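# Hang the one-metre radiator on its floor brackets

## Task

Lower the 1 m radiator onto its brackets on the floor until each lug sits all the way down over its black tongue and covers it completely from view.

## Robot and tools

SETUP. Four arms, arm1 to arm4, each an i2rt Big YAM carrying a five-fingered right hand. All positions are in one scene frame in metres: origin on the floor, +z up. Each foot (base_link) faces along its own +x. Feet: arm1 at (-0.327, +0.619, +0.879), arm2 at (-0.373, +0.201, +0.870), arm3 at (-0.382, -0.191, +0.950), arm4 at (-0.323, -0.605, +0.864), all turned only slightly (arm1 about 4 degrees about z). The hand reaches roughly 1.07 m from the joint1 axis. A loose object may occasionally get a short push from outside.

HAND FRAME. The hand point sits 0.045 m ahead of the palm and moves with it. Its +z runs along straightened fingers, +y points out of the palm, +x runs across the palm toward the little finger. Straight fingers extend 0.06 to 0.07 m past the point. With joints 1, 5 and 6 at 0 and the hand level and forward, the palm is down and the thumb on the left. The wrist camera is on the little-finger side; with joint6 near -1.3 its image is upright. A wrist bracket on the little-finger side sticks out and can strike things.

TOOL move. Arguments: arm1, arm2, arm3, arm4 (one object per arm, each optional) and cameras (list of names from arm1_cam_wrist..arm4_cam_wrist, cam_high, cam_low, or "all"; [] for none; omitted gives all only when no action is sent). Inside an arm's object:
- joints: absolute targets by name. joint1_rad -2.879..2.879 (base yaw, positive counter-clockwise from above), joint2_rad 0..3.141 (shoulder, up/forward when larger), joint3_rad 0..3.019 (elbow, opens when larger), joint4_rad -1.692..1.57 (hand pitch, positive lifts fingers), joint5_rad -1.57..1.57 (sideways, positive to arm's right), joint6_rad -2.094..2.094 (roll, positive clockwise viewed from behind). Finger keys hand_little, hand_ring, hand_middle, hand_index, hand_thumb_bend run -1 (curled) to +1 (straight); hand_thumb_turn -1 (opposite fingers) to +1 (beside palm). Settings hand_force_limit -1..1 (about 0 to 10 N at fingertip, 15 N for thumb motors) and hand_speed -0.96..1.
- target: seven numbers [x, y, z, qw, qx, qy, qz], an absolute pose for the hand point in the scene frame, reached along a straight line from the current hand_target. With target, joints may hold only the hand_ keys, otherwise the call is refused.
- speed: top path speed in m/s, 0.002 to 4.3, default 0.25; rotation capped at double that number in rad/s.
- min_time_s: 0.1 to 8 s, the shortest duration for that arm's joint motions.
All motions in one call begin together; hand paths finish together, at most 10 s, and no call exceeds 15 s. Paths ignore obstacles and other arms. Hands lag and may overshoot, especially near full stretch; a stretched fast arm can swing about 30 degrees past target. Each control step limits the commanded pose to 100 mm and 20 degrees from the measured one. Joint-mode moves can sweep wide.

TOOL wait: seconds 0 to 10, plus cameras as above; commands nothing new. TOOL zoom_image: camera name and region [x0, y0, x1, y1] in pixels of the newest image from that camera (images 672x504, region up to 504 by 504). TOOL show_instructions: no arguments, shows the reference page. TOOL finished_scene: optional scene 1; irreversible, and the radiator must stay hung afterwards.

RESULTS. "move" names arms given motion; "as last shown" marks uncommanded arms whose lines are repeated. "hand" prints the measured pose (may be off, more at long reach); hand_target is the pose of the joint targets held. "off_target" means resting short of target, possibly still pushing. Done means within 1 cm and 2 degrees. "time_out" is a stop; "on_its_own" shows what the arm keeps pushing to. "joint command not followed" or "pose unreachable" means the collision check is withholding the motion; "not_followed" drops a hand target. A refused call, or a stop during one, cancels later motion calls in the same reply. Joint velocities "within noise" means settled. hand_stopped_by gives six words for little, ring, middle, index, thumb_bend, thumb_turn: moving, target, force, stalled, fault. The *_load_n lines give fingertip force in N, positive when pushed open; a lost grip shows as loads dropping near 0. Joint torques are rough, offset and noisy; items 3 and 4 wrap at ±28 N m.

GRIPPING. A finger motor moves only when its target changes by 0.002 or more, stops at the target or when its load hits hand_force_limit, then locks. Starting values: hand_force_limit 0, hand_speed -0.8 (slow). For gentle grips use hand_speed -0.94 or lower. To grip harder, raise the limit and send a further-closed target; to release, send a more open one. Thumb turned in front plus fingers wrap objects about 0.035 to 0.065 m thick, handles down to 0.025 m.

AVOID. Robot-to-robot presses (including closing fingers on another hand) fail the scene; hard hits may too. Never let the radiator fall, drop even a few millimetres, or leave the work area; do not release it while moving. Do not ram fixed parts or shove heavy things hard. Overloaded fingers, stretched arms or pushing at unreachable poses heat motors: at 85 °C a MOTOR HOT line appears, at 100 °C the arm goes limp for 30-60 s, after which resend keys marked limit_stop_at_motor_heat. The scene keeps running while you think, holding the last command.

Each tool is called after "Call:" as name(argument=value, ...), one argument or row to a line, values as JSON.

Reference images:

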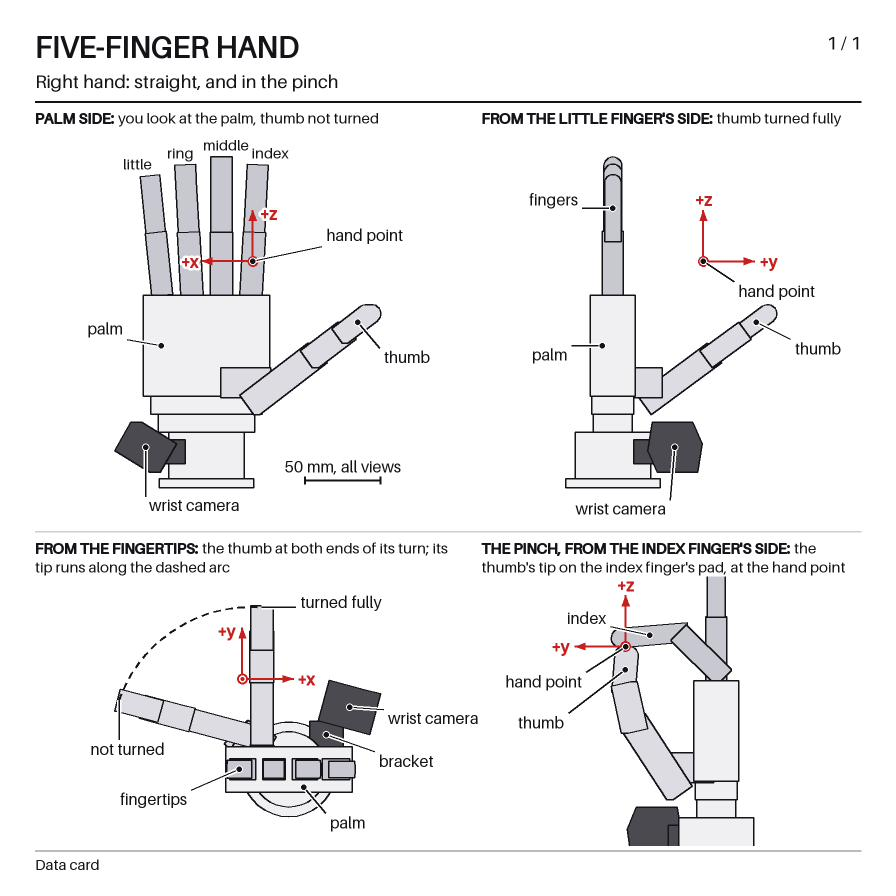

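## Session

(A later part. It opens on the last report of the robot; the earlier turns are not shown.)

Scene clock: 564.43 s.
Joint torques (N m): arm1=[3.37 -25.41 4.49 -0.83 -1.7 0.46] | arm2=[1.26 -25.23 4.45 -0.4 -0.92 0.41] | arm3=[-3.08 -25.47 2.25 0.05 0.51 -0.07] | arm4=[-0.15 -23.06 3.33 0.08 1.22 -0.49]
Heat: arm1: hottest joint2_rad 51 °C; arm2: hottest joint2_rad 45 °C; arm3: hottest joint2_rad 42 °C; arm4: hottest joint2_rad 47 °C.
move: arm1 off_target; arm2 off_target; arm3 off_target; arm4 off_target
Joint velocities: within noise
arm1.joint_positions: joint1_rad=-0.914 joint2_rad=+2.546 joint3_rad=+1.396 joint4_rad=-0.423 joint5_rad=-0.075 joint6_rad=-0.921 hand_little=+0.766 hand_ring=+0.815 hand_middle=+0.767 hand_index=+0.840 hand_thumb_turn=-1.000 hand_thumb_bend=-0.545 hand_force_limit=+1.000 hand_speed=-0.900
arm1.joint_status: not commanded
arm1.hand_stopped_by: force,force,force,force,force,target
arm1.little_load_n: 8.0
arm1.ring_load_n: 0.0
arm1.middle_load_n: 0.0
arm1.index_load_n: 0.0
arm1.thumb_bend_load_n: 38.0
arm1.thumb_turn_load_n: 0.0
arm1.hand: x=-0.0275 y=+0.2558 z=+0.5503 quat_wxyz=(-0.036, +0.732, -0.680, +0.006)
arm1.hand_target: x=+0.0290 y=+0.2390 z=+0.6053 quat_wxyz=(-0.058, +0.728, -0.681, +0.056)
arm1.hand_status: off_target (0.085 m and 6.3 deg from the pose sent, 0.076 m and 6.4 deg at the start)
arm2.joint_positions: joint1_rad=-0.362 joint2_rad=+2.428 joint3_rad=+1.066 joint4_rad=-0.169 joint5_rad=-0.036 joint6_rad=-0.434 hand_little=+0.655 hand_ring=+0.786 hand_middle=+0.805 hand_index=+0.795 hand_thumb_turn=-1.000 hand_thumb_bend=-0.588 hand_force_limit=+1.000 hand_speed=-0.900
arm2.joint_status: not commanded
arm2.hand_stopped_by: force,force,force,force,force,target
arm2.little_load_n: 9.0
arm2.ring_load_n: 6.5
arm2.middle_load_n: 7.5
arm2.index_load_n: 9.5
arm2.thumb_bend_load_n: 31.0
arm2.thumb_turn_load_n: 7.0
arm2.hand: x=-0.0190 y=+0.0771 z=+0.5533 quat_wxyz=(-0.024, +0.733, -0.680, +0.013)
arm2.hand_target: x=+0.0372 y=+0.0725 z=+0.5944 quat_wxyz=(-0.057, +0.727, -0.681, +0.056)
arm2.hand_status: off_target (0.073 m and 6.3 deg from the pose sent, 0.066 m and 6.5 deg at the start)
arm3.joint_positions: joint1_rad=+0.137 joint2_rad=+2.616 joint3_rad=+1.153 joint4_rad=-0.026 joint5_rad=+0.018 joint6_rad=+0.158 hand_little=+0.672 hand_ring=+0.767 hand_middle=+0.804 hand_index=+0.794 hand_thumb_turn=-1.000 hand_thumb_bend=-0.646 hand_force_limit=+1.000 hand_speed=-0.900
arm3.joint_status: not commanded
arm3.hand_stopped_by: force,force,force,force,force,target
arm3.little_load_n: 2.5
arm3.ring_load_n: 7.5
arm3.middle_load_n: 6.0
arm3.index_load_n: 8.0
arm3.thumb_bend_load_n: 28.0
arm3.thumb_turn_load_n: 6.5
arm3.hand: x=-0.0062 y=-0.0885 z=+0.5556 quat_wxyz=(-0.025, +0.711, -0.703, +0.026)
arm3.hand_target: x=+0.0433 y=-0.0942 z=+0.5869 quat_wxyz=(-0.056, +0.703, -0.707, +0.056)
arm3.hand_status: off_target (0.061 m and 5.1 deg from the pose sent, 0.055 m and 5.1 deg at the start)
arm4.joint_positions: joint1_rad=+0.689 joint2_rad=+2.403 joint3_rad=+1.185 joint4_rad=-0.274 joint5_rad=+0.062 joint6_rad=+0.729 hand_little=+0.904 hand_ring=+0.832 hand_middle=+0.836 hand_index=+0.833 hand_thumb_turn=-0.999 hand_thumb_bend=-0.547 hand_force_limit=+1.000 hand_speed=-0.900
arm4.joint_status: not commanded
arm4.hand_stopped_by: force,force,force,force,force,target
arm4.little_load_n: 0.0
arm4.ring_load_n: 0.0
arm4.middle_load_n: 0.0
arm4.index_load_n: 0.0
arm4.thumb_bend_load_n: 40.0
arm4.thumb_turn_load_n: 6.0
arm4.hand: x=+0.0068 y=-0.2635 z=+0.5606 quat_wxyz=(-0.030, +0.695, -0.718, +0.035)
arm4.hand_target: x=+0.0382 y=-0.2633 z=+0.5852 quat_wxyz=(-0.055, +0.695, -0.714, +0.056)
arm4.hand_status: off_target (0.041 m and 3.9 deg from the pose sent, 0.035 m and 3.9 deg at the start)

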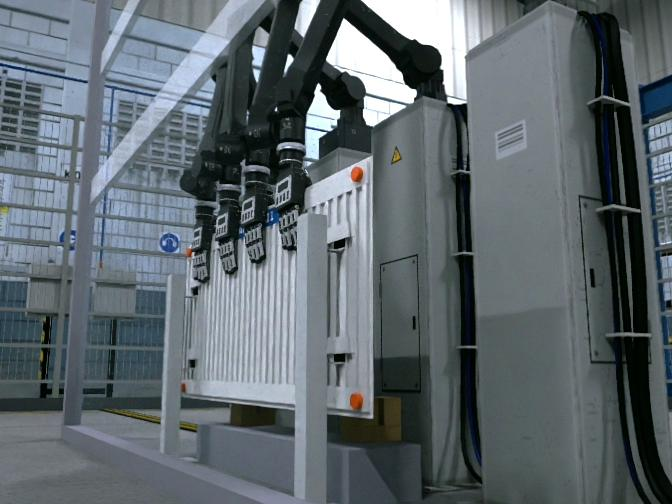

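Call:
move(
  arm1={"target": [0.028, 0.2400, 0.590, -0.054, 0.727, -0.682, 0.055], "speed": 0.04},
  arm2={"target": [0.034, 0.0750, 0.578, -0.054, 0.727, -0.682, 0.055], "speed": 0.04},
  arm3={"target": [0.040, -0.091, 0.570, -0.054, 0.703, -0.707, 0.054], "speed": 0.04},
  arm4={"target": [0.036, -0.261, 0.568, -0.054, 0.696, -0.714, 0.054], "speed": 0.04},
)

Call:
move(
  arm1={"target": [0.020, 0.2440, 0.565, -0.048, 0.727, -0.682, 0.049], "speed": 0.04},
  arm2={"target": [0.024, 0.0770, 0.558, -0.048, 0.727, -0.682, 0.049], "speed": 0.04},
  arm3={"target": [0.028, -0.089, 0.552, -0.048, 0.703, -0.707, 0.048], "speed": 0.04},
  arm4={"target": [0.028, -0.259, 0.552, -0.048, 0.696, -0.714, 0.048], "speed": 0.04},
  cameras=["cam_low", "cam_high"],
)

Call:
zoom_image(
  camera="cam_low",
  region=[320, 190, 380, 260],
)

Call:
zoom_image(
  camera="cam_low",
  region=[320, 310, 380, 380],
)

Call:
zoom_image(
  camera="cam_low",
  region=[180, 250, 220, 310],
)

Call:
zoom_image(
  camera="cam_low",
  region=[180, 330, 220, 390],
)

Scene clock: 566.20 s.
Joint torques (N m): arm1=[3.43 -25.17 3.88 -0.75 -1.49 0.45] | arm2=[1.67 -25.29 3.44 -0.27 -0.69 0.37] | arm3=[-2.49 -25.35 1.62 -0.05 0.71 0] | arm4=[-0.26 -22.95 2.76 0.01 1.34 -0.36]
Heat: arm1: hottest joint2_rad 52 °C; arm2: hottest joint2_rad 45 °C; arm3: hottest joint2_rad 42 °C; arm4: hottest joint2_rad 47 °C.
move: arm1 off_target; arm2 off_target; arm3 off_target; arm4 off_target
Joint velocities: within noise
arm1.joint_positions: joint1_rad=-0.914 joint2_rad=+2.578 joint3_rad=+1.407 joint4_rad=-0.398 joint5_rad=-0.077 joint6_rad=-0.921 hand_little=+0.766 hand_ring=+0.815 hand_middle=+0.767 hand_index=+0.840 hand_thumb_turn=-1.000 hand_thumb_bend=-0.545 hand_force_limit=+1.000 hand_speed=-0.900
arm1.joint_status: not commanded
arm1.hand_stopped_by: force,force,force,force,force,target
arm1.little_load_n: 8.0
arm1.ring_load_n: -0.5
arm1.middle_load_n: 0.0
arm1.index_load_n: 0.0
arm1.thumb_bend_load_n: 38.5
arm1.thumb_turn_load_n: 0.0
arm1.hand: x=-0.0285 y=+0.2575 z=+0.5352 quat_wxyz=(-0.037, +0.732, -0.680, +0.008)
arm1.hand_target: x=+0.0254 y=+0.2417 z=+0.5872 quat_wxyz=(-0.056, +0.728, -0.681, +0.054)
arm1.hand_status: off_target (0.081 m and 5.8 deg from the pose sent, 0.070 m and 6.0 deg at the start)
arm2.joint_positions: joint1_rad=-0.362 joint2_rad=+2.469 joint3_rad=+1.079 joint4_rad=-0.135 joint5_rad=-0.040 joint6_rad=-0.430 hand_little=+0.655 hand_ring=+0.786 hand_middle=+0.805 hand_index=+0.795 hand_thumb_turn=-1.000 hand_thumb_bend=-0.588 hand_force_limit=+1.000 hand_speed=-0.900
arm2.joint_status: not commanded
arm2.hand_stopped_by: force,force,force,force,force,target
arm2.little_load_n: 8.5
arm2.ring_load_n: 6.0
arm2.middle_load_n: 6.5
arm2.index_load_n: 8.5
arm2.thumb_bend_load_n: 31.0
arm2.thumb_turn_load_n: 6.5
arm2.hand: x=-0.0199 y=+0.0789 z=+0.5370 quat_wxyz=(-0.027, +0.731, -0.681, +0.014)
arm2.hand_target: x=+0.0317 y=+0.0756 z=+0.5760 quat_wxyz=(-0.055, +0.728, -0.682, +0.054)
arm2.hand_status: off_target (0.068 m and 5.7 deg from the pose sent, 0.059 m and 6.0 deg at the start)
arm3.joint_positions: joint1_rad=+0.137 joint2_rad=+2.660 joint3_rad=+1.180 joint4_rad=-0.004 joint5_rad=+0.013 joint6_rad=+0.160 hand_little=+0.672 hand_ring=+0.767 hand_middle=+0.804 hand_index=+0.794 hand_thumb_turn=-1.000 hand_thumb_bend=-0.646 hand_force_limit=+1.000 hand_speed=-0.900
arm3.joint_status: not commanded
arm3.hand_stopped_by: force,force,force,force,force,target
arm3.little_load_n: 2.5
arm3.ring_load_n: 7.5
arm3.middle_load_n: 6.0
arm3.index_load_n: 7.5
arm3.thumb_bend_load_n: 28.0
arm3.thumb_turn_load_n: 7.0
arm3.hand: x=-0.0065 y=-0.0874 z=+0.5387 quat_wxyz=(-0.028, +0.710, -0.703, +0.025)
arm3.hand_target: x=+0.0387 y=-0.0910 z=+0.5688 quat_wxyz=(-0.054, +0.703, -0.707, +0.054)
arm3.hand_status: off_target (0.056 m and 4.5 deg from the pose sent, 0.048 m and 4.7 deg at the start)
arm4.joint_positions: joint1_rad=+0.689 joint2_rad=+2.448 joint3_rad=+1.207 joint4_rad=-0.249 joint5_rad=+0.056 joint6_rad=+0.729 hand_little=+0.904 hand_ring=+0.832 hand_middle=+0.836 hand_index=+0.833 hand_thumb_turn=-0.999 hand_thumb_bend=-0.547 hand_force_limit=+1.000 hand_speed=-0.900
arm4.joint_status: not commanded
arm4.hand_stopped_by: force,force,force,force,force,target
arm4.little_load_n: 0.0
arm4.ring_load_n: 0.5
arm4.middle_load_n: 0.0
arm4.index_load_n: 0.0
arm4.thumb_bend_load_n: 38.5
arm4.thumb_turn_load_n: 6.0
arm4.hand: x=+0.0063 y=-0.2619 z=+0.5429 quat_wxyz=(-0.031, +0.695, -0.717, +0.032)
arm4.hand_target: x=+0.0354 y=-0.2612 z=+0.5671 quat_wxyz=(-0.053, +0.695, -0.715, +0.054)
arm4.hand_status: off_target (0.039 m and 3.7 deg from the pose sent, 0.030 m and 3.5 deg at the start)
pictures: none

Scene clock: 567.27 s.
Joint torques (N m): arm1=[3.43 -22.24 4.33 -0.06 -1.2 0.45] | arm2=[1.32 -22.53 3.63 0.1 -0.5 0.39] | arm3=[-1.9 -22.83 1.95 0.17 0.61 0.04] | arm4=[0.5 -21.42 3.41 0.25 0.96 -0.29]
Heat: arm1: hottest joint2_rad 52 °C; arm2: hottest joint2_rad 45 °C; arm3: hottest joint2_rad 42 °C; arm4: hottest joint2_rad 47 °C.
move: arm1 off_target; arm2 off_target; arm3 off_target; arm4 off_target
Joint velocities: within noise
arm1.joint_positions: joint1_rad=-0.914 joint2_rad=+2.586 joint3_rad=+1.410 joint4_rad=-0.391 joint5_rad=-0.072 joint6_rad=-0.921 hand_little=+0.766 hand_ring=+0.815 hand_middle=+0.767 hand_index=+0.840 hand_thumb_turn=-1.000 hand_thumb_bend=-0.545 hand_force_limit=+1.000 hand_speed=-0.900
arm1.joint_status: not commanded
arm1.hand_stopped_by: force,force,force,force,force,target
arm1.little_load_n: 8.5
arm1.ring_load_n: 0.5
arm1.middle_load_n: 0.0
arm1.index_load_n: 0.0
arm1.thumb_bend_load_n: 38.0
arm1.thumb_turn_load_n: 0.0
arm1.hand: x=-0.0290 y=+0.2565 z=+0.5319 quat_wxyz=(-0.034, +0.732, -0.680, +0.009)
arm1.hand_target: x=+0.0186 y=+0.2451 z=+0.5648 quat_wxyz=(-0.050, +0.728, -0.682, +0.049)
arm1.hand_status: off_target (0.060 m and 4.9 deg from the pose sent, 0.059 m and 4.9 deg at the start)
arm2.joint_positions: joint1_rad=-0.362 joint2_rad=+2.481 joint3_rad=+1.082 joint4_rad=-0.124 joint5_rad=-0.037 joint6_rad=-0.429 hand_little=+0.655 hand_ring=+0.786 hand_middle=+0.805 hand_index=+0.795 hand_thumb_turn=-1.000 hand_thumb_bend=-0.588 hand_force_limit=+1.000 hand_speed=-0.900
arm2.joint_status: not commanded
arm2.hand_stopped_by: force,force,force,force,force,target
arm2.little_load_n: 8.0
arm2.ring_load_n: 5.5
arm2.middle_load_n: 5.5
arm2.index_load_n: 7.5
arm2.thumb_bend_load_n: 31.0
arm2.thumb_turn_load_n: 5.0
arm2.hand: x=-0.0206 y=+0.0786 z=+0.5323 quat_wxyz=(-0.026, +0.731, -0.682, +0.016)
arm2.hand_target: x=+0.0226 y=+0.0774 z=+0.5576 quat_wxyz=(-0.049, +0.728, -0.682, +0.048)
arm2.hand_status: off_target (0.051 m and 4.6 deg from the pose sent, 0.049 m and 4.7 deg at the start)
arm3.joint_positions: joint1_rad=+0.137 joint2_rad=+2.676 joint3_rad=+1.187 joint4_rad=+0.006 joint5_rad=+0.013 joint6_rad=+0.163 hand_little=+0.672 hand_ring=+0.767 hand_middle=+0.804 hand_index=+0.794 hand_thumb_turn=-1.000 hand_thumb_bend=-0.646 hand_force_limit=+1.000 hand_speed=-0.900
arm3.joint_status: not commanded
arm3.hand_stopped_by: force,force,force,force,force,target
arm3.little_load_n: 3.0
arm3.ring_load_n: 7.5
arm3.middle_load_n: 6.0
arm3.index_load_n: 6.5
arm3.thumb_bend_load_n: 28.5
arm3.thumb_turn_load_n: 6.0
arm3.hand: x=-0.0077 y=-0.0874 z=+0.5326 quat_wxyz=(-0.029, +0.709, -0.704, +0.026)
arm3.hand_target: x=+0.0273 y=-0.0891 z=+0.5517 quat_wxyz=(-0.048, +0.703, -0.708, +0.048)
arm3.hand_status: off_target (0.041 m and 3.5 deg from the pose sent, 0.037 m and 3.6 deg at the start)
arm4.joint_positions: joint1_rad=+0.690 joint2_rad=+2.466 joint3_rad=+1.213 joint4_rad=-0.240 joint5_rad=+0.056 joint6_rad=+0.731 hand_little=+0.904 hand_ring=+0.832 hand_middle=+0.836 hand_index=+0.833 hand_thumb_turn=-0.999 hand_thumb_bend=-0.547 hand_force_limit=+1.000 hand_speed=-0.900
arm4.joint_status: not commanded
arm4.hand_stopped_by: force,force,force,force,force,target
arm4.little_load_n: 0.0
arm4.ring_load_n: 1.5
arm4.middle_load_n: 0.0
arm4.index_load_n: 0.0
arm4.thumb_bend_load_n: 38.0
arm4.thumb_turn_load_n: 7.0
arm4.hand: x=+0.0047 y=-0.2625 z=+0.5358 quat_wxyz=(-0.030, +0.695, -0.717, +0.032)
arm4.hand_target: x=+0.0276 y=-0.2591 z=+0.5519 quat_wxyz=(-0.048, +0.696, -0.715, +0.048)
arm4.hand_status: off_target (0.029 m and 2.8 deg from the pose sent, 0.024 m and 2.7 deg at the start)
pictures: cam_high, cam_low

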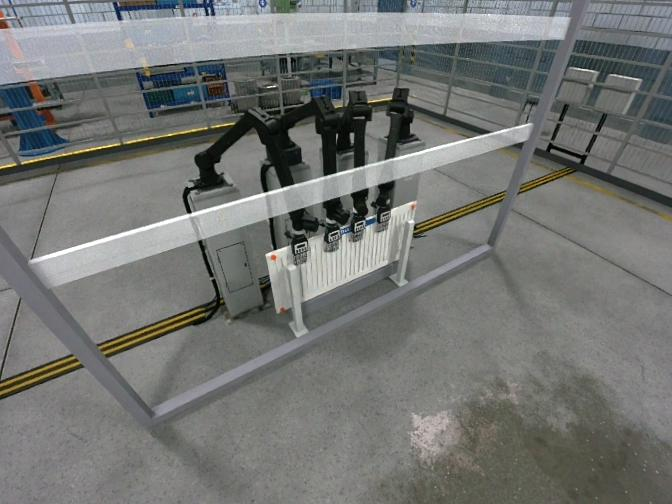

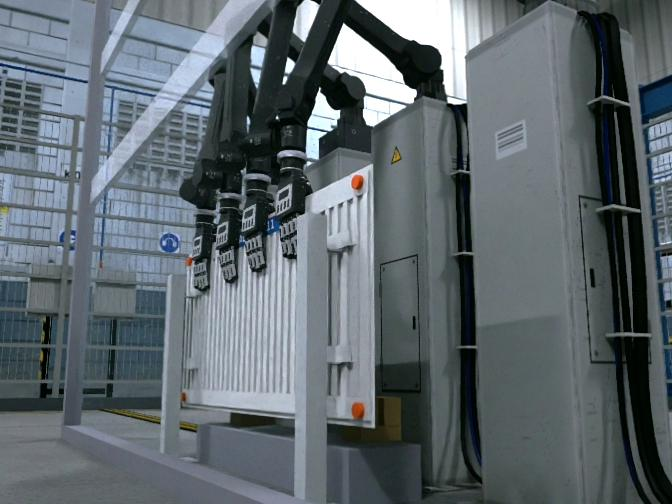

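Scaled by 7.200 from the camera's image (finer frame: 960x720).

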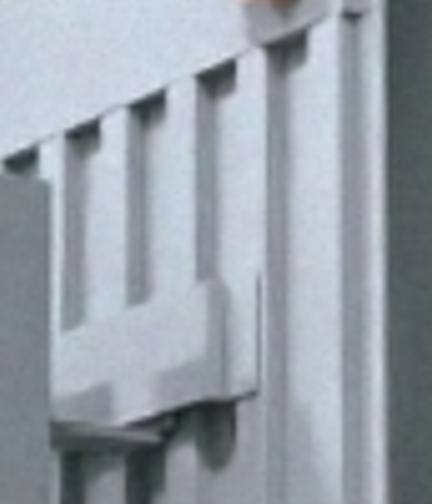

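Scaled by 7.200 from the camera's image (finer frame: 960x720).

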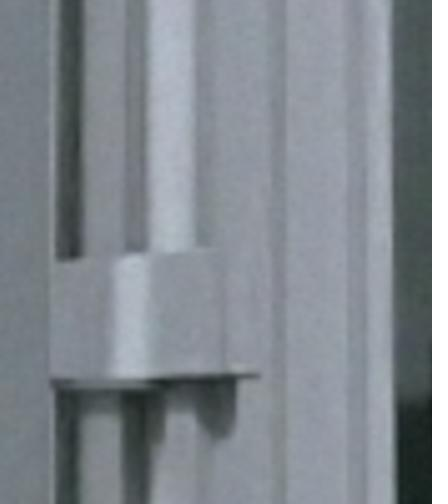

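Scaled by 8.400 from the camera's image (finer frame: 960x720).

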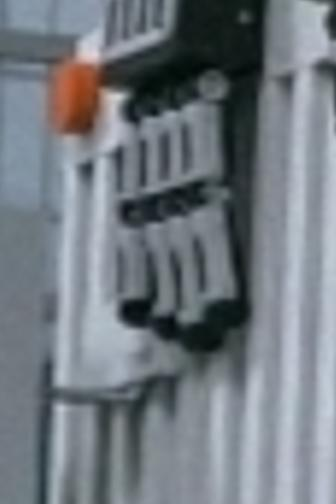

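Scaled by 8.400 from the camera's image (finer frame: 960x720).

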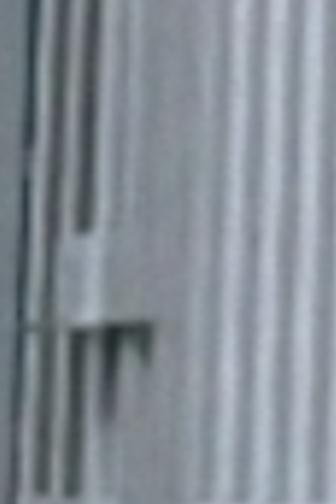

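Call:
move(
  arm1={"target": [-0.022, 0.254, 0.535, -0.025, 0.729, -0.683, 0.025], "speed": 0.05},
  arm2={"target": [-0.012, 0.0783, 0.535, -0.025, 0.729, -0.683, 0.025], "speed": 0.05},
  arm3={"target": [0.000, -0.088, 0.535, -0.025, 0.705, -0.708, 0.025], "speed": 0.05},
  arm4={"target": [0.012, -0.261, 0.538, -0.025, 0.697, -0.716, 0.025], "speed": 0.05},
  cameras=["cam_low"],
)

Scene clock: 569.90 s.
Joint torques (N m): arm1=[1.14 -18.2 2.06 0.8 -0.03 0.12] | arm2=[0.44 -18.2 2.25 0.35 0.25 0.19] | arm3=[-1.32 -18.84 2.26 -0.61 0.21 0.11] | arm4=[0.38 -18.84 4.18 -0.46 -0.08 -0.28]
Heat: arm1: hottest joint2_rad 52 °C; arm2: hottest joint2_rad 45 °C; arm3: hottest joint2_rad 42 °C; arm4: hottest joint2_rad 47 °C.
move: arm1 done; arm2 done; arm3 done; arm4 done
Joint velocities: within noise
arm1.joint_positions: joint1_rad=-0.913 joint2_rad=+2.587 joint3_rad=+1.405 joint4_rad=-0.372 joint5_rad=-0.056 joint6_rad=-0.920 hand_little=+0.766 hand_ring=+0.815 hand_middle=+0.767 hand_index=+0.840 hand_thumb_turn=-1.000 hand_thumb_bend=-0.545 hand_force_limit=+1.000 hand_speed=-0.900
arm1.joint_status: not commanded
arm1.hand_stopped_by: force,force,force,force,force,target
arm1.little_load_n: 9.5
arm1.ring_load_n: 1.0
arm1.middle_load_n: 0.0
arm1.index_load_n: 0.0
arm1.thumb_bend_load_n: 36.5
arm1.thumb_turn_load_n: 0.0
arm1.hand: x=-0.0301 y=+0.2538 z=+0.5301 quat_wxyz=(-0.026, +0.733, -0.680, +0.014)
arm1.hand_target: x=-0.0221 y=+0.2540 z=+0.5350 quat_wxyz=(-0.025, +0.729, -0.683, +0.025)
arm1.hand_status: done (0.009 m and 1.3 deg from the pose sent, 0.008 m and 2.2 deg at the start)
arm2.joint_positions: joint1_rad=-0.362 joint2_rad=+2.483 joint3_rad=+1.082 joint4_rad=-0.121 joint5_rad=-0.034 joint6_rad=-0.427 hand_little=+0.655 hand_ring=+0.786 hand_middle=+0.805 hand_index=+0.795 hand_thumb_turn=-1.000 hand_thumb_bend=-0.588 hand_force_limit=+1.000 hand_speed=-0.900
arm2.joint_status: not commanded
arm2.hand_stopped_by: force,force,force,force,force,target
arm2.little_load_n: 7.5
arm2.ring_load_n: 4.5
arm2.middle_load_n: 5.0
arm2.index_load_n: 6.0
arm2.thumb_bend_load_n: 31.5
arm2.thumb_turn_load_n: 5.0
arm2.hand: x=-0.0209 y=+0.0782 z=+0.5314 quat_wxyz=(-0.025, +0.730, -0.682, +0.017)
arm2.hand_target: x=-0.0121 y=+0.0784 z=+0.5350 quat_wxyz=(-0.025, +0.729, -0.683, +0.025)
arm2.hand_status: done (0.010 m and 1.0 deg from the pose sent, 0.009 m and 1.1 deg at the start)
arm3.joint_positions: joint1_rad=+0.137 joint2_rad=+2.678 joint3_rad=+1.192 joint4_rad=-0.002 joint5_rad=+0.011 joint6_rad=+0.164 hand_little=+0.672 hand_ring=+0.767 hand_middle=+0.804 hand_index=+0.794 hand_thumb_turn=-1.000 hand_thumb_bend=-0.646 hand_force_limit=+1.000 hand_speed=-0.900
arm3.joint_status: not commanded
arm3.hand_stopped_by: force,force,force,force,force,target
arm3.little_load_n: 2.5
arm3.ring_load_n: 7.0
arm3.middle_load_n: 6.0
arm3.index_load_n: 7.5
arm3.thumb_bend_load_n: 28.0
arm3.thumb_turn_load_n: 6.0
arm3.hand: x=-0.0079 y=-0.0871 z=+0.5321 quat_wxyz=(-0.027, +0.709, -0.705, +0.023)
arm3.hand_target: x=+0.0001 y=-0.0879 z=+0.5351 quat_wxyz=(-0.025, +0.705, -0.708, +0.025)
arm3.hand_status: done (0.009 m and 0.6 deg from the pose sent, 0.008 m and 0.7 deg at the start)
arm4.joint_positions: joint1_rad=+0.689 joint2_rad=+2.470 joint3_rad=+1.223 joint4_rad=-0.257 joint5_rad=+0.045 joint6_rad=+0.730 hand_little=+0.904 hand_ring=+0.833 hand_middle=+0.836 hand_index=+0.833 hand_thumb_turn=-0.999 hand_thumb_bend=-0.547 hand_force_limit=+1.000 hand_speed=-0.900
arm4.joint_status: not commanded
arm4.hand_stopped_by: force,force,force,force,force,target
arm4.little_load_n: 0.5
arm4.ring_load_n: 6.5
arm4.middle_load_n: 4.0
arm4.index_load_n: 0.0
arm4.thumb_bend_load_n: 35.5
arm4.thumb_turn_load_n: 5.5
arm4.hand: x=+0.0037 y=-0.2612 z=+0.5358 quat_wxyz=(-0.025, +0.695, -0.718, +0.026)
arm4.hand_target: x=+0.0122 y=-0.2610 z=+0.5381 quat_wxyz=(-0.025, +0.697, -0.716, +0.025)
arm4.hand_status: done (0.009 m and 0.3 deg from the pose sent, 0.008 m and 1.0 deg at the start)

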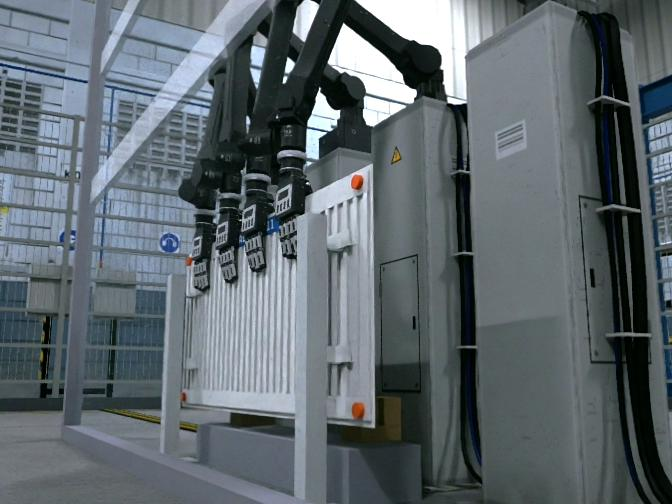

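Call:
zoom_image(
  camera="cam_low",
  region=[310, 200, 380, 270],
)

Call:
zoom_image(
  camera="cam_low",
  region=[310, 320, 380, 390],
)

Call:
zoom_image(
  camera="cam_low",
  region=[170, 250, 230, 310],
)

Call:
zoom_image(
  camera="cam_low",
  region=[170, 335, 230, 395],
)

Scaled by 7.200 from the camera's image (finer frame: 960x720).

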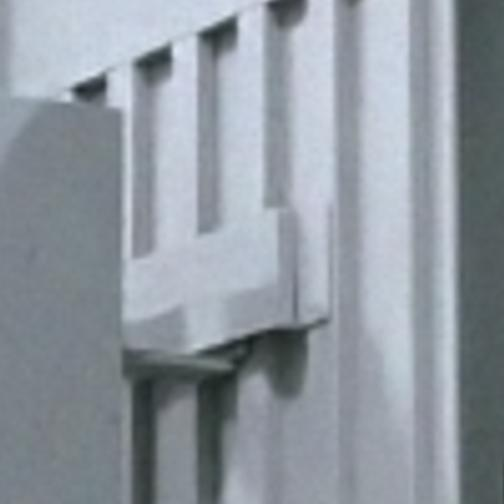

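Scaled by 7.200 from the camera's image (finer frame: 960x720).

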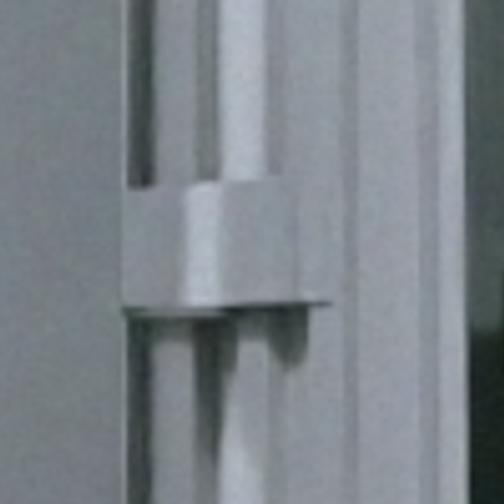

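Scaled by 8.400 from the camera's image (finer frame: 960x720).

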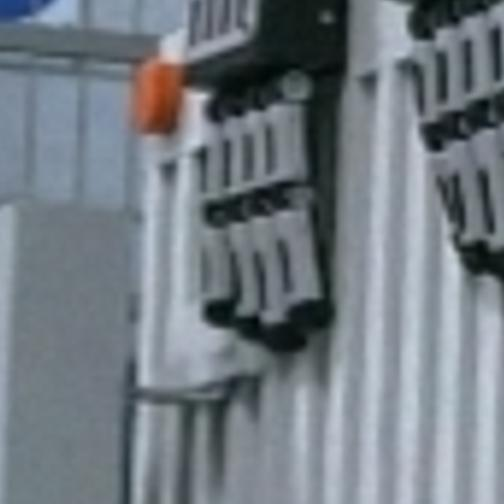

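Scaled by 8.400 from the camera's image (finer frame: 960x720).

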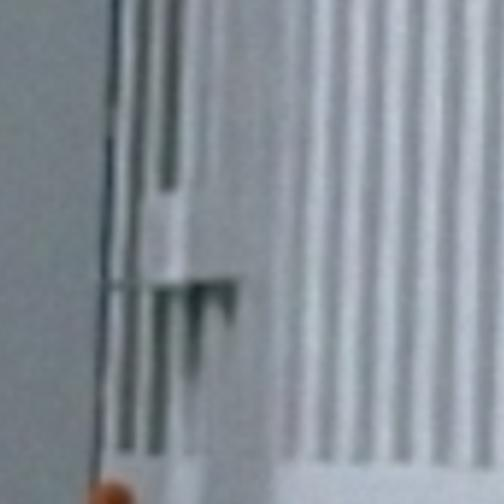

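Call:
move(
  arm1={"target": [-0.028, 0.2538, 0.518, -0.01, 0.733, -0.680, 0.012], "speed": 0.04},
  arm2={"target": [-0.019, 0.0782, 0.520, -0.01, 0.730, -0.683, 0.012], "speed": 0.04},
  arm3={"target": [-0.006, -0.0871, 0.520, -0.01, 0.708, -0.706, 0.012], "speed": 0.04},
  arm4={"target": [0.005, -0.2612, 0.523, -0.01, 0.696, -0.718, 0.012], "speed": 0.04},
  cameras=["cam_low"],
)

Scene clock: 571.53 s.
Joint torques (N m): arm1=[1.08 -15.27 4.41 0.47 0.47 0.07] | arm2=[0.56 -14.92 4.3 -0.06 0.82 0.23] | arm3=[-1.08 -15.56 3.81 -0.2 0.08 0.1] | arm4=[0.26 -15.21 5.3 -0.35 -0.67 -0.07]
Heat: arm1: hottest joint2_rad 51 °C; arm2: hottest joint2_rad 45 °C; arm3: hottest joint2_rad 42 °C; arm4: hottest joint2_rad 47 °C.
move: arm1 off_target; arm2 off_target; arm3 off_target; arm4 off_target
Joint velocities: within noise
arm1.joint_positions: joint1_rad=-0.908 joint2_rad=+2.588 joint3_rad=+1.407 joint4_rad=-0.371 joint5_rad=-0.038 joint6_rad=-0.922 hand_little=+0.766 hand_ring=+0.815 hand_middle=+0.767 hand_index=+0.840 hand_thumb_turn=-1.000 hand_thumb_bend=-0.545 hand_force_limit=+1.000 hand_speed=-0.900
arm1.joint_status: not commanded
arm1.hand_stopped_by: force,force,force,force,force,target
arm1.little_load_n: 9.5
arm1.ring_load_n: 2.5
arm1.middle_load_n: 3.0
arm1.index_load_n: 0.0
arm1.thumb_bend_load_n: 35.0
arm1.thumb_turn_load_n: 0.0
arm1.hand: x=-0.0307 y=+0.2525 z=+0.5298 quat_wxyz=(-0.017, +0.735, -0.678, +0.014)
arm1.hand_target: x=-0.0282 y=+0.2541 z=+0.5183 quat_wxyz=(-0.010, +0.733, -0.680, +0.012)
arm1.hand_status: off_target (0.012 m and 0.9 deg from the pose sent, 0.012 m and 1.8 deg at the start)
arm2.joint_positions: joint1_rad=-0.360 joint2_rad=+2.486 joint3_rad=+1.092 joint4_rad=-0.131 joint5_rad=-0.029 joint6_rad=-0.428 hand_little=+0.655 hand_ring=+0.785 hand_middle=+0.805 hand_index=+0.795 hand_thumb_turn=-1.000 hand_thumb_bend=-0.588 hand_force_limit=+1.000 hand_speed=-0.900
arm2.joint_status: not commanded
arm2.hand_stopped_by: force,force,force,force,force,target
arm2.little_load_n: 8.0
arm2.ring_load_n: 5.5
arm2.middle_load_n: 6.0
arm2.index_load_n: 7.0
arm2.thumb_bend_load_n: 31.5
arm2.thumb_turn_load_n: 5.5
arm2.hand: x=-0.0190 y=+0.0772 z=+0.5309 quat_wxyz=(-0.022, +0.731, -0.681, +0.016)
arm2.hand_target: x=-0.0192 y=+0.0782 z=+0.5203 quat_wxyz=(-0.010, +0.730, -0.683, +0.012)
arm2.hand_status: off_target (0.011 m and 1.4 deg from the pose sent, 0.012 m and 1.8 deg at the start)
arm3.joint_positions: joint1_rad=+0.137 joint2_rad=+2.683 joint3_rad=+1.222 joint4_rad=-0.054 joint5_rad=+0.011 joint6_rad=+0.162 hand_little=+0.672 hand_ring=+0.767 hand_middle=+0.805 hand_index=+0.794 hand_thumb_turn=-1.000 hand_thumb_bend=-0.645 hand_force_limit=+1.000 hand_speed=-0.900
arm3.joint_status: not commanded
arm3.hand_stopped_by: force,force,force,force,force,target
arm3.little_load_n: 2.5
arm3.ring_load_n: 8.0
arm3.middle_load_n: 7.0
arm3.index_load_n: 8.0
arm3.thumb_bend_load_n: 31.0
arm3.thumb_turn_load_n: 6.0
arm3.hand: x=-0.0054 y=-0.0867 z=+0.5321 quat_wxyz=(-0.016, +0.710, -0.704, +0.015)
arm3.hand_target: x=-0.0063 y=-0.0872 z=+0.5204 quat_wxyz=(-0.010, +0.708, -0.706, +0.012)
arm3.hand_status: off_target (0.012 m and 0.8 deg from the pose sent, 0.012 m and 2.3 deg at the start)
arm4.joint_positions: joint1_rad=+0.689 joint2_rad=+2.477 joint3_rad=+1.241 joint4_rad=-0.280 joint5_rad=+0.038 joint6_rad=+0.719 hand_little=+0.904 hand_ring=+0.833 hand_middle=+0.837 hand_index=+0.834 hand_thumb_turn=-0.999 hand_thumb_bend=-0.547 hand_force_limit=+1.000 hand_speed=-0.900
arm4.joint_status: not commanded
arm4.hand_stopped_by: force,force,force,force,force,target
arm4.little_load_n: 0.5
arm4.ring_load_n: 7.5
arm4.middle_load_n: 7.5
arm4.index_load_n: 6.0
arm4.thumb_bend_load_n: 35.0
arm4.thumb_turn_load_n: 4.5
arm4.hand: x=+0.0041 y=-0.2597 z=+0.5352 quat_wxyz=(-0.019, +0.699, -0.714, +0.022)
arm4.hand_target: x=+0.0047 y=-0.2613 z=+0.5233 quat_wxyz=(-0.010, +0.696, -0.718, +0.012)
arm4.hand_status: off_target (0.012 m and 1.7 deg from the pose sent, 0.013 m and 2.3 deg at the start)

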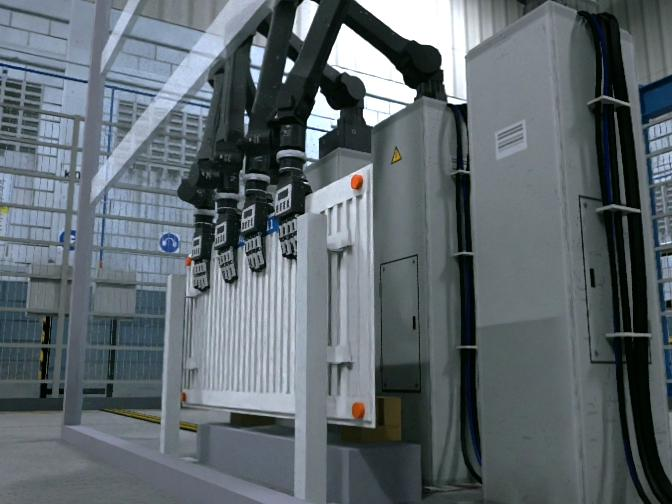

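Call:
move(
  arm1={"joints": {"hand_speed": -0.5, "hand_thumb_bend": 0.3, "hand_little": 1, "hand_ring": 1, "hand_middle": 1, "hand_index": 1}},
  arm2={"joints": {"hand_speed": -0.5, "hand_thumb_bend": 0.3, "hand_little": 1, "hand_ring": 1, "hand_middle": 1, "hand_index": 1}},
  arm3={"joints": {"hand_speed": -0.5, "hand_thumb_bend": 0.3, "hand_little": 1, "hand_ring": 1, "hand_middle": 1, "hand_index": 1}},
  arm4={"joints": {"hand_speed": -0.5, "hand_thumb_bend": 0.3, "hand_little": 1, "hand_ring": 1, "hand_middle": 1, "hand_index": 1}},
  cameras=["cam_low", "cam_high", "arm1_cam_wrist", "arm4_cam_wrist"],
)

Scene clock: 573.80 s.
Joint torques (N m): arm1=[1.08 -16.32 3.7 0.42 0.04 -0.1] | arm2=[0.26 -15.56 2.82 0.49 0.13 0.07] | arm3=[-1.08 -16.15 2.86 0.58 0.2 -0.01] | arm4=[0.44 -16.26 4.36 0.25 0.1 -0.12]
Heat: arm1: hottest joint2_rad 51 °C; arm2: hottest joint2_rad 44 °C; arm3: hottest joint2_rad 42 °C; arm4: hottest joint2_rad 47 °C.
move: arm1 done; arm2 done; arm3 done; arm4 done
Joint velocities: within noise
arm1.joint_positions: joint1_rad=-0.905 joint2_rad=+2.606 joint3_rad=+1.415 joint4_rad=-0.372 joint5_rad=-0.025 joint6_rad=-0.909 hand_little=+1.000 hand_ring=+1.000 hand_middle=+1.000 hand_index=+1.000 hand_thumb_turn=-1.000 hand_thumb_bend=+0.300 hand_force_limit=+1.000 hand_speed=-0.500
arm1.joint_status: all done
arm1.hand_stopped_by: target,target,target,target,target,target
arm1.little_load_n: 0.0
arm1.ring_load_n: 0.0
arm1.middle_load_n: 0.0
arm1.index_load_n: 0.0
arm1.thumb_bend_load_n: -0.5
arm1.thumb_turn_load_n: 0.0
arm1.hand: x=-0.0335 y=+0.2552 z=+0.5232 quat_wxyz=(-0.011, +0.731, -0.682, +0.008)
arm1.hand_target: x=-0.0282 y=+0.2541 z=+0.5184 quat_wxyz=(-0.010, +0.733, -0.680, +0.012)
arm1.hand_status: not commanded
arm2.joint_positions: joint1_rad=-0.357 joint2_rad=+2.496 joint3_rad=+1.109 joint4_rad=-0.146 joint5_rad=-0.012 joint6_rad=-0.414 hand_little=+1.000 hand_ring=+1.000 hand_middle=+1.000 hand_index=+1.000 hand_thumb_turn=-1.000 hand_thumb_bend=+0.300 hand_force_limit=+1.000 hand_speed=-0.500
arm2.joint_status: all done
arm2.hand_stopped_by: target,target,target,target,target,target
arm2.little_load_n: 0.0
arm2.ring_load_n: 0.0
arm2.middle_load_n: 0.0
arm2.index_load_n: 0.0
arm2.thumb_bend_load_n: 0.0
arm2.thumb_turn_load_n: 0.0
arm2.hand: x=-0.0174 y=+0.0750 z=+0.5282 quat_wxyz=(-0.013, +0.727, -0.686, +0.015)
arm2.hand_target: x=-0.0192 y=+0.0782 z=+0.5203 quat_wxyz=(-0.010, +0.730, -0.683, +0.012)
arm2.hand_status: not commanded
arm3.joint_positions: joint1_rad=+0.137 joint2_rad=+2.690 joint3_rad=+1.233 joint4_rad=-0.072 joint5_rad=+0.008 joint6_rad=+0.171 hand_little=+1.000 hand_ring=+1.000 hand_middle=+1.000 hand_index=+1.000 hand_thumb_turn=-1.000 hand_thumb_bend=+0.300 hand_force_limit=+1.000 hand_speed=-0.500
arm3.joint_status: all done
arm3.hand_stopped_by: target,target,target,target,target,target
arm3.little_load_n: 0.0
arm3.ring_load_n: 0.0
arm3.middle_load_n: 0.0
arm3.index_load_n: 0.0
arm3.thumb_bend_load_n: -0.5
arm3.thumb_turn_load_n: 0.0
arm3.hand: x=-0.0066 y=-0.0858 z=+0.5306 quat_wxyz=(-0.011, +0.707, -0.707, +0.010)
arm3.hand_target: x=-0.0063 y=-0.0871 z=+0.5204 quat_wxyz=(-0.010, +0.708, -0.706, +0.012)
arm3.hand_status: not commanded
arm4.joint_positions: joint1_rad=+0.684 joint2_rad=+2.485 joint3_rad=+1.255 joint4_rad=-0.291 joint5_rad=+0.015 joint6_rad=+0.724 hand_little=+1.000 hand_ring=+1.000 hand_middle=+1.000 hand_index=+1.000 hand_thumb_turn=-1.000 hand_thumb_bend=+0.300 hand_force_limit=+1.000 hand_speed=-0.500
arm4.joint_status: all done
arm4.hand_stopped_by: target,target,target,target,target,target
arm4.little_load_n: 0.0
arm4.ring_load_n: 0.0
arm4.middle_load_n: 0.0
arm4.index_load_n: 0.0
arm4.thumb_bend_load_n: 0.0
arm4.thumb_turn_load_n: 0.0
arm4.hand: x=+0.0041 y=-0.2567 z=+0.5342 quat_wxyz=(-0.016, +0.696, -0.717, +0.011)
arm4.hand_target: x=+0.0048 y=-0.2614 z=+0.5234 quat_wxyz=(-0.011, +0.696, -0.718, +0.012)
arm4.hand_status: not commanded
pictures: arm1_cam_wrist, arm4_cam_wrist, cam_high, cam_low

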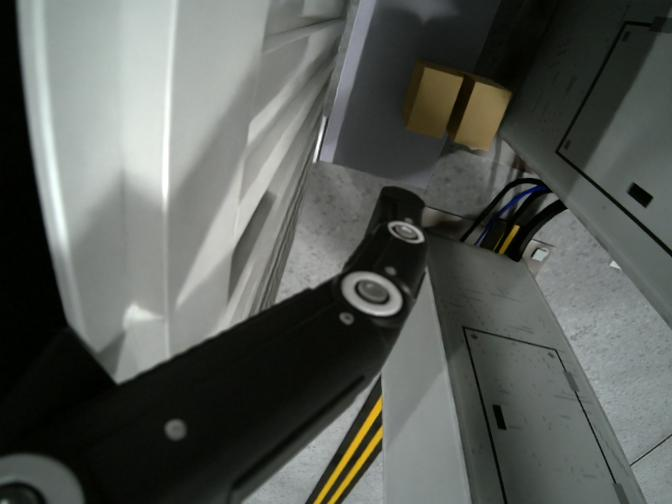

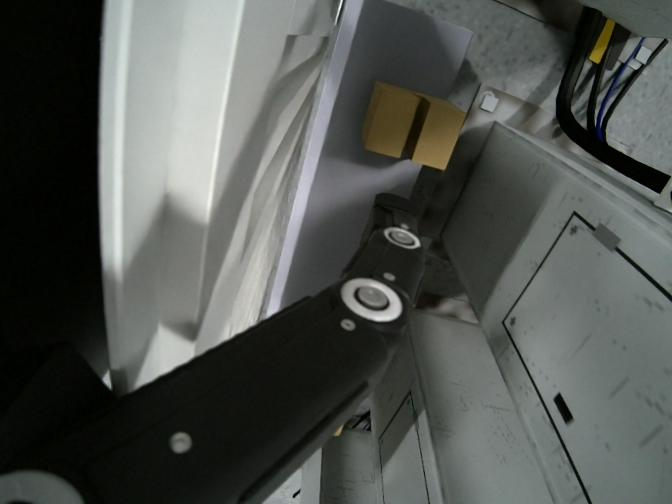

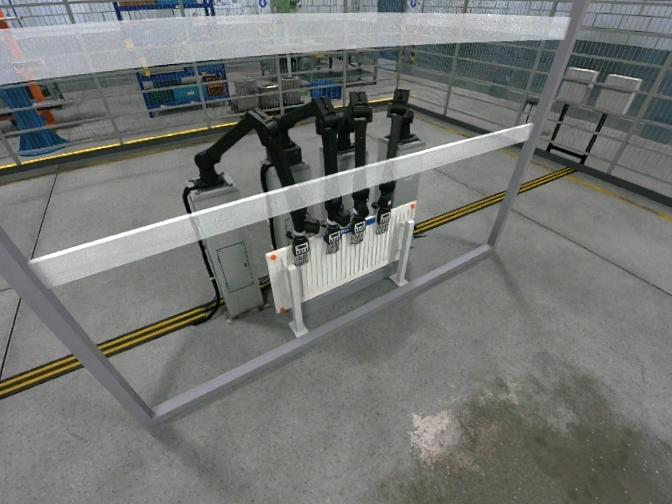

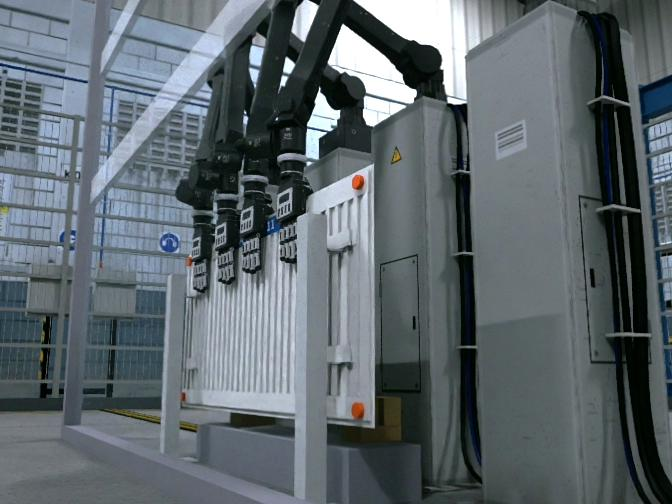

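Call:
move(
  arm1={"target": [-0.012, 0.254, 0.530, -0.01, 0.731, -0.682, 0.01], "speed": 0.08, "joints": {"hand_thumb_bend": 0.7}},
  arm2={"target": [0.002, 0.0765, 0.532, -0.01, 0.730, -0.683, 0.01], "speed": 0.08, "joints": {"hand_thumb_bend": 0.7}},
  arm3={"target": [0.013, -0.0865, 0.535, -0.01, 0.708, -0.706, 0.01], "speed": 0.08, "joints": {"hand_thumb_bend": 0.7}},
  arm4={"target": [0.023, -0.2585, 0.538, -0.01, 0.698, -0.716, 0.01], "speed": 0.08, "joints": {"hand_thumb_bend": 0.7}},
  cameras=["cam_low", "arm1_cam_wrist", "arm2_cam_wrist", "arm3_cam_wrist", "arm4_cam_wrist"],
)

Scene clock: 575.30 s.
Joint torques (N m): arm1=[1.49 -17.49 4.38 -0.13 0.07 0.02] | arm2=[0.32 -17.85 3.48 -0.08 0.11 0.19] | arm3=[-1.61 -19.37 2.73 -0.03 0.04 -0.03] | arm4=[0.32 -18.08 4.63 -0.25 -0.08 -0.25]
Heat: arm1: hottest joint2_rad 51 °C; arm2: hottest joint2_rad 44 °C; arm3: hottest joint2_rad 42 °C; arm4: hottest joint2_rad 47 °C.
move: arm1 off_target; arm2 done; arm3 off_target; arm4 done
Joint velocities: within noise
arm1.joint_positions: joint1_rad=-0.890 joint2_rad=+2.606 joint3_rad=+1.433 joint4_rad=-0.400 joint5_rad=-0.025 joint6_rad=-0.890 hand_little=+1.000 hand_ring=+1.000 hand_middle=+1.000 hand_index=+1.000 hand_thumb_turn=-1.000 hand_thumb_bend=+0.700 hand_force_limit=+1.000 hand_speed=-0.500
arm1.joint_status: all done
arm1.hand_stopped_by: target,target,target,target,target,target
arm1.little_load_n: 0.0
arm1.ring_load_n: 0.0
arm1.middle_load_n: 0.0
arm1.index_load_n: 0.0
arm1.thumb_bend_load_n: 0.0
arm1.thumb_turn_load_n: 0.0
arm1.hand: x=-0.0251 y=+0.2580 z=+0.5265 quat_wxyz=(-0.011, +0.730, -0.683, +0.003)
arm1.hand_target: x=-0.0119 y=+0.2541 z=+0.5302 quat_wxyz=(-0.010, +0.731, -0.682, +0.010)
arm1.hand_status: off_target (0.014 m and 0.8 deg from the pose sent, 0.023 m and 0.2 deg at the start)
arm2.joint_positions: joint1_rad=-0.346 joint2_rad=+2.496 joint3_rad=+1.153 joint4_rad=-0.202 joint5_rad=-0.012 joint6_rad=-0.414 hand_little=+1.000 hand_ring=+1.000 hand_middle=+1.000 hand_index=+1.000 hand_thumb_turn=-1.000 hand_thumb_bend=+0.700 hand_force_limit=+1.000 hand_speed=-0.500
arm2.joint_status: all done
arm2.hand_stopped_by: target,target,target,target,target,target
arm2.little_load_n: 0.0
arm2.ring_load_n: 0.0
arm2.middle_load_n: 0.0
arm2.index_load_n: 0.0
arm2.thumb_bend_load_n: -0.5
arm2.thumb_turn_load_n: 0.0
arm2.hand: x=-0.0034 y=+0.0746 z=+0.5324 quat_wxyz=(-0.010, +0.731, -0.682, +0.010)
arm2.hand_target: x=+0.0019 y=+0.0766 z=+0.5320 quat_wxyz=(-0.010, +0.730, -0.683, +0.010)
arm2.hand_status: done (0.006 m and 0.2 deg from the pose sent, 0.020 m and 0.8 deg at the start)
arm3.joint_positions: joint1_rad=+0.137 joint2_rad=+2.690 joint3_rad=+1.266 joint4_rad=-0.122 joint5_rad=+0.008 joint6_rad=+0.167 hand_little=+1.000 hand_ring=+1.000 hand_middle=+1.000 hand_index=+1.000 hand_thumb_turn=-1.000 hand_thumb_bend=+0.700 hand_force_limit=+1.000 hand_speed=-0.500
arm3.joint_status: all done
arm3.hand_stopped_by: target,target,target,target,target,target
arm3.little_load_n: 0.0
arm3.ring_load_n: 0.0
arm3.middle_load_n: 0.0
arm3.index_load_n: 0.0
arm3.thumb_bend_load_n: 0.0
arm3.thumb_turn_load_n: 0.5
arm3.hand: x=+0.0013 y=-0.0847 z=+0.5329 quat_wxyz=(-0.005, +0.708, -0.706, +0.005)
arm3.hand_target: x=+0.0128 y=-0.0865 z=+0.5351 quat_wxyz=(-0.010, +0.708, -0.706, +0.010)
arm3.hand_status: off_target (0.012 m and 0.8 deg from the pose sent, 0.020 m and 0.3 deg at the start)
arm4.joint_positions: joint1_rad=+0.667 joint2_rad=+2.485 joint3_rad=+1.289 joint4_rad=-0.340 joint5_rad=+0.015 joint6_rad=+0.708 hand_little=+1.000 hand_ring=+1.000 hand_middle=+1.000 hand_index=+1.000 hand_thumb_turn=-1.000 hand_thumb_bend=+0.700 hand_force_limit=+1.000 hand_speed=-0.500
arm4.joint_status: all done
arm4.hand_stopped_by: target,target,target,target,target,target
arm4.little_load_n: 0.0
arm4.ring_load_n: 0.0
arm4.middle_load_n: 0.0
arm4.index_load_n: 0.0
arm4.thumb_bend_load_n: 0.0
arm4.thumb_turn_load_n: 0.0
arm4.hand: x=+0.0162 y=-0.2581 z=+0.5389 quat_wxyz=(-0.009, +0.696, -0.718, +0.011)
arm4.hand_target: x=+0.0230 y=-0.2585 z=+0.5381 quat_wxyz=(-0.010, +0.698, -0.716, +0.010)
arm4.hand_status: done (0.007 m and 0.3 deg from the pose sent, 0.019 m and 0.8 deg at the start)
pictures: arm1_cam_wrist, arm2_cam_wrist, arm3_cam_wrist, arm4_cam_wrist, cam_low

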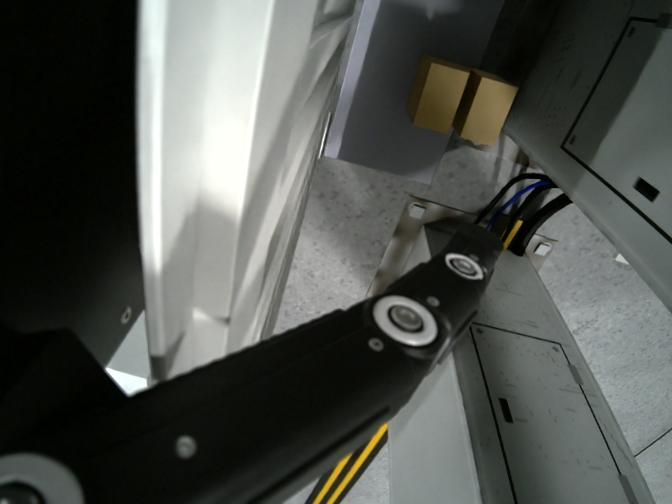

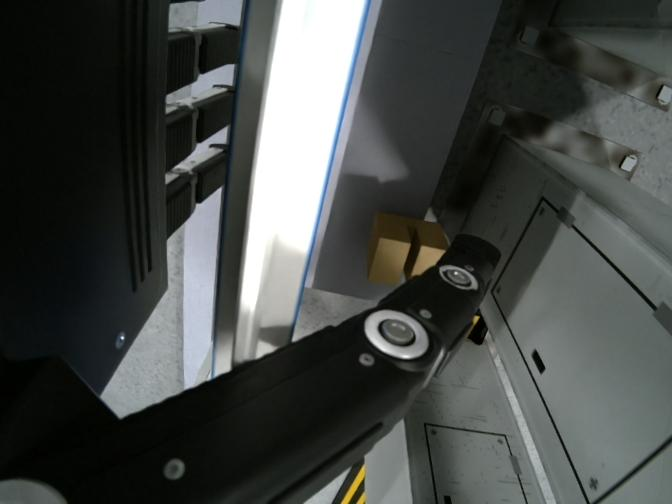

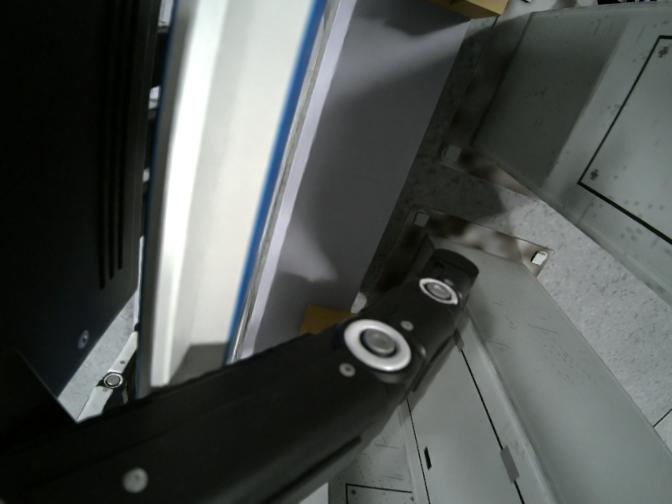

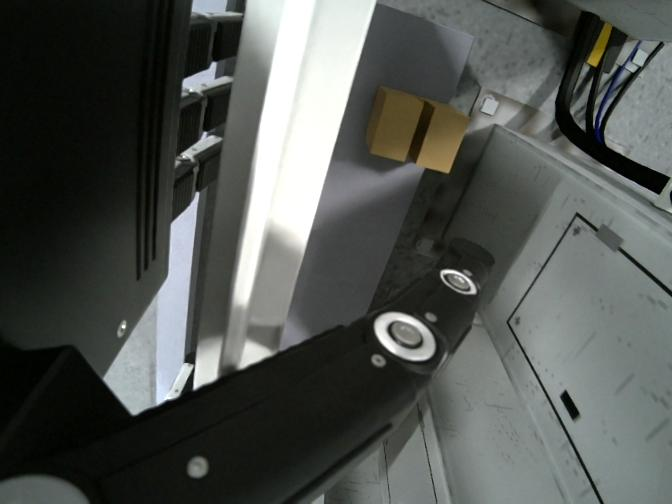

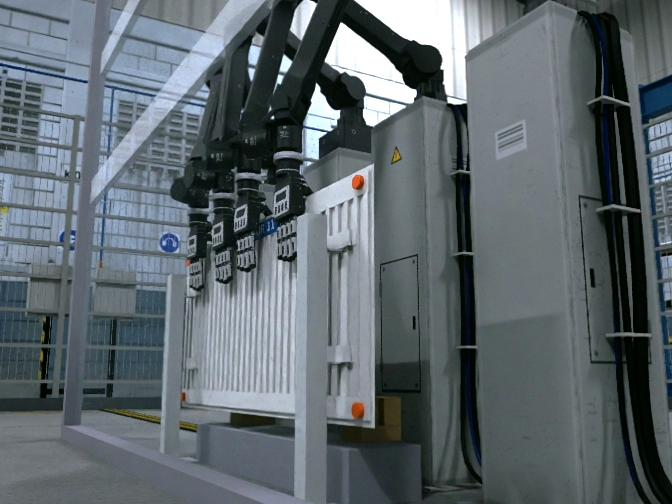

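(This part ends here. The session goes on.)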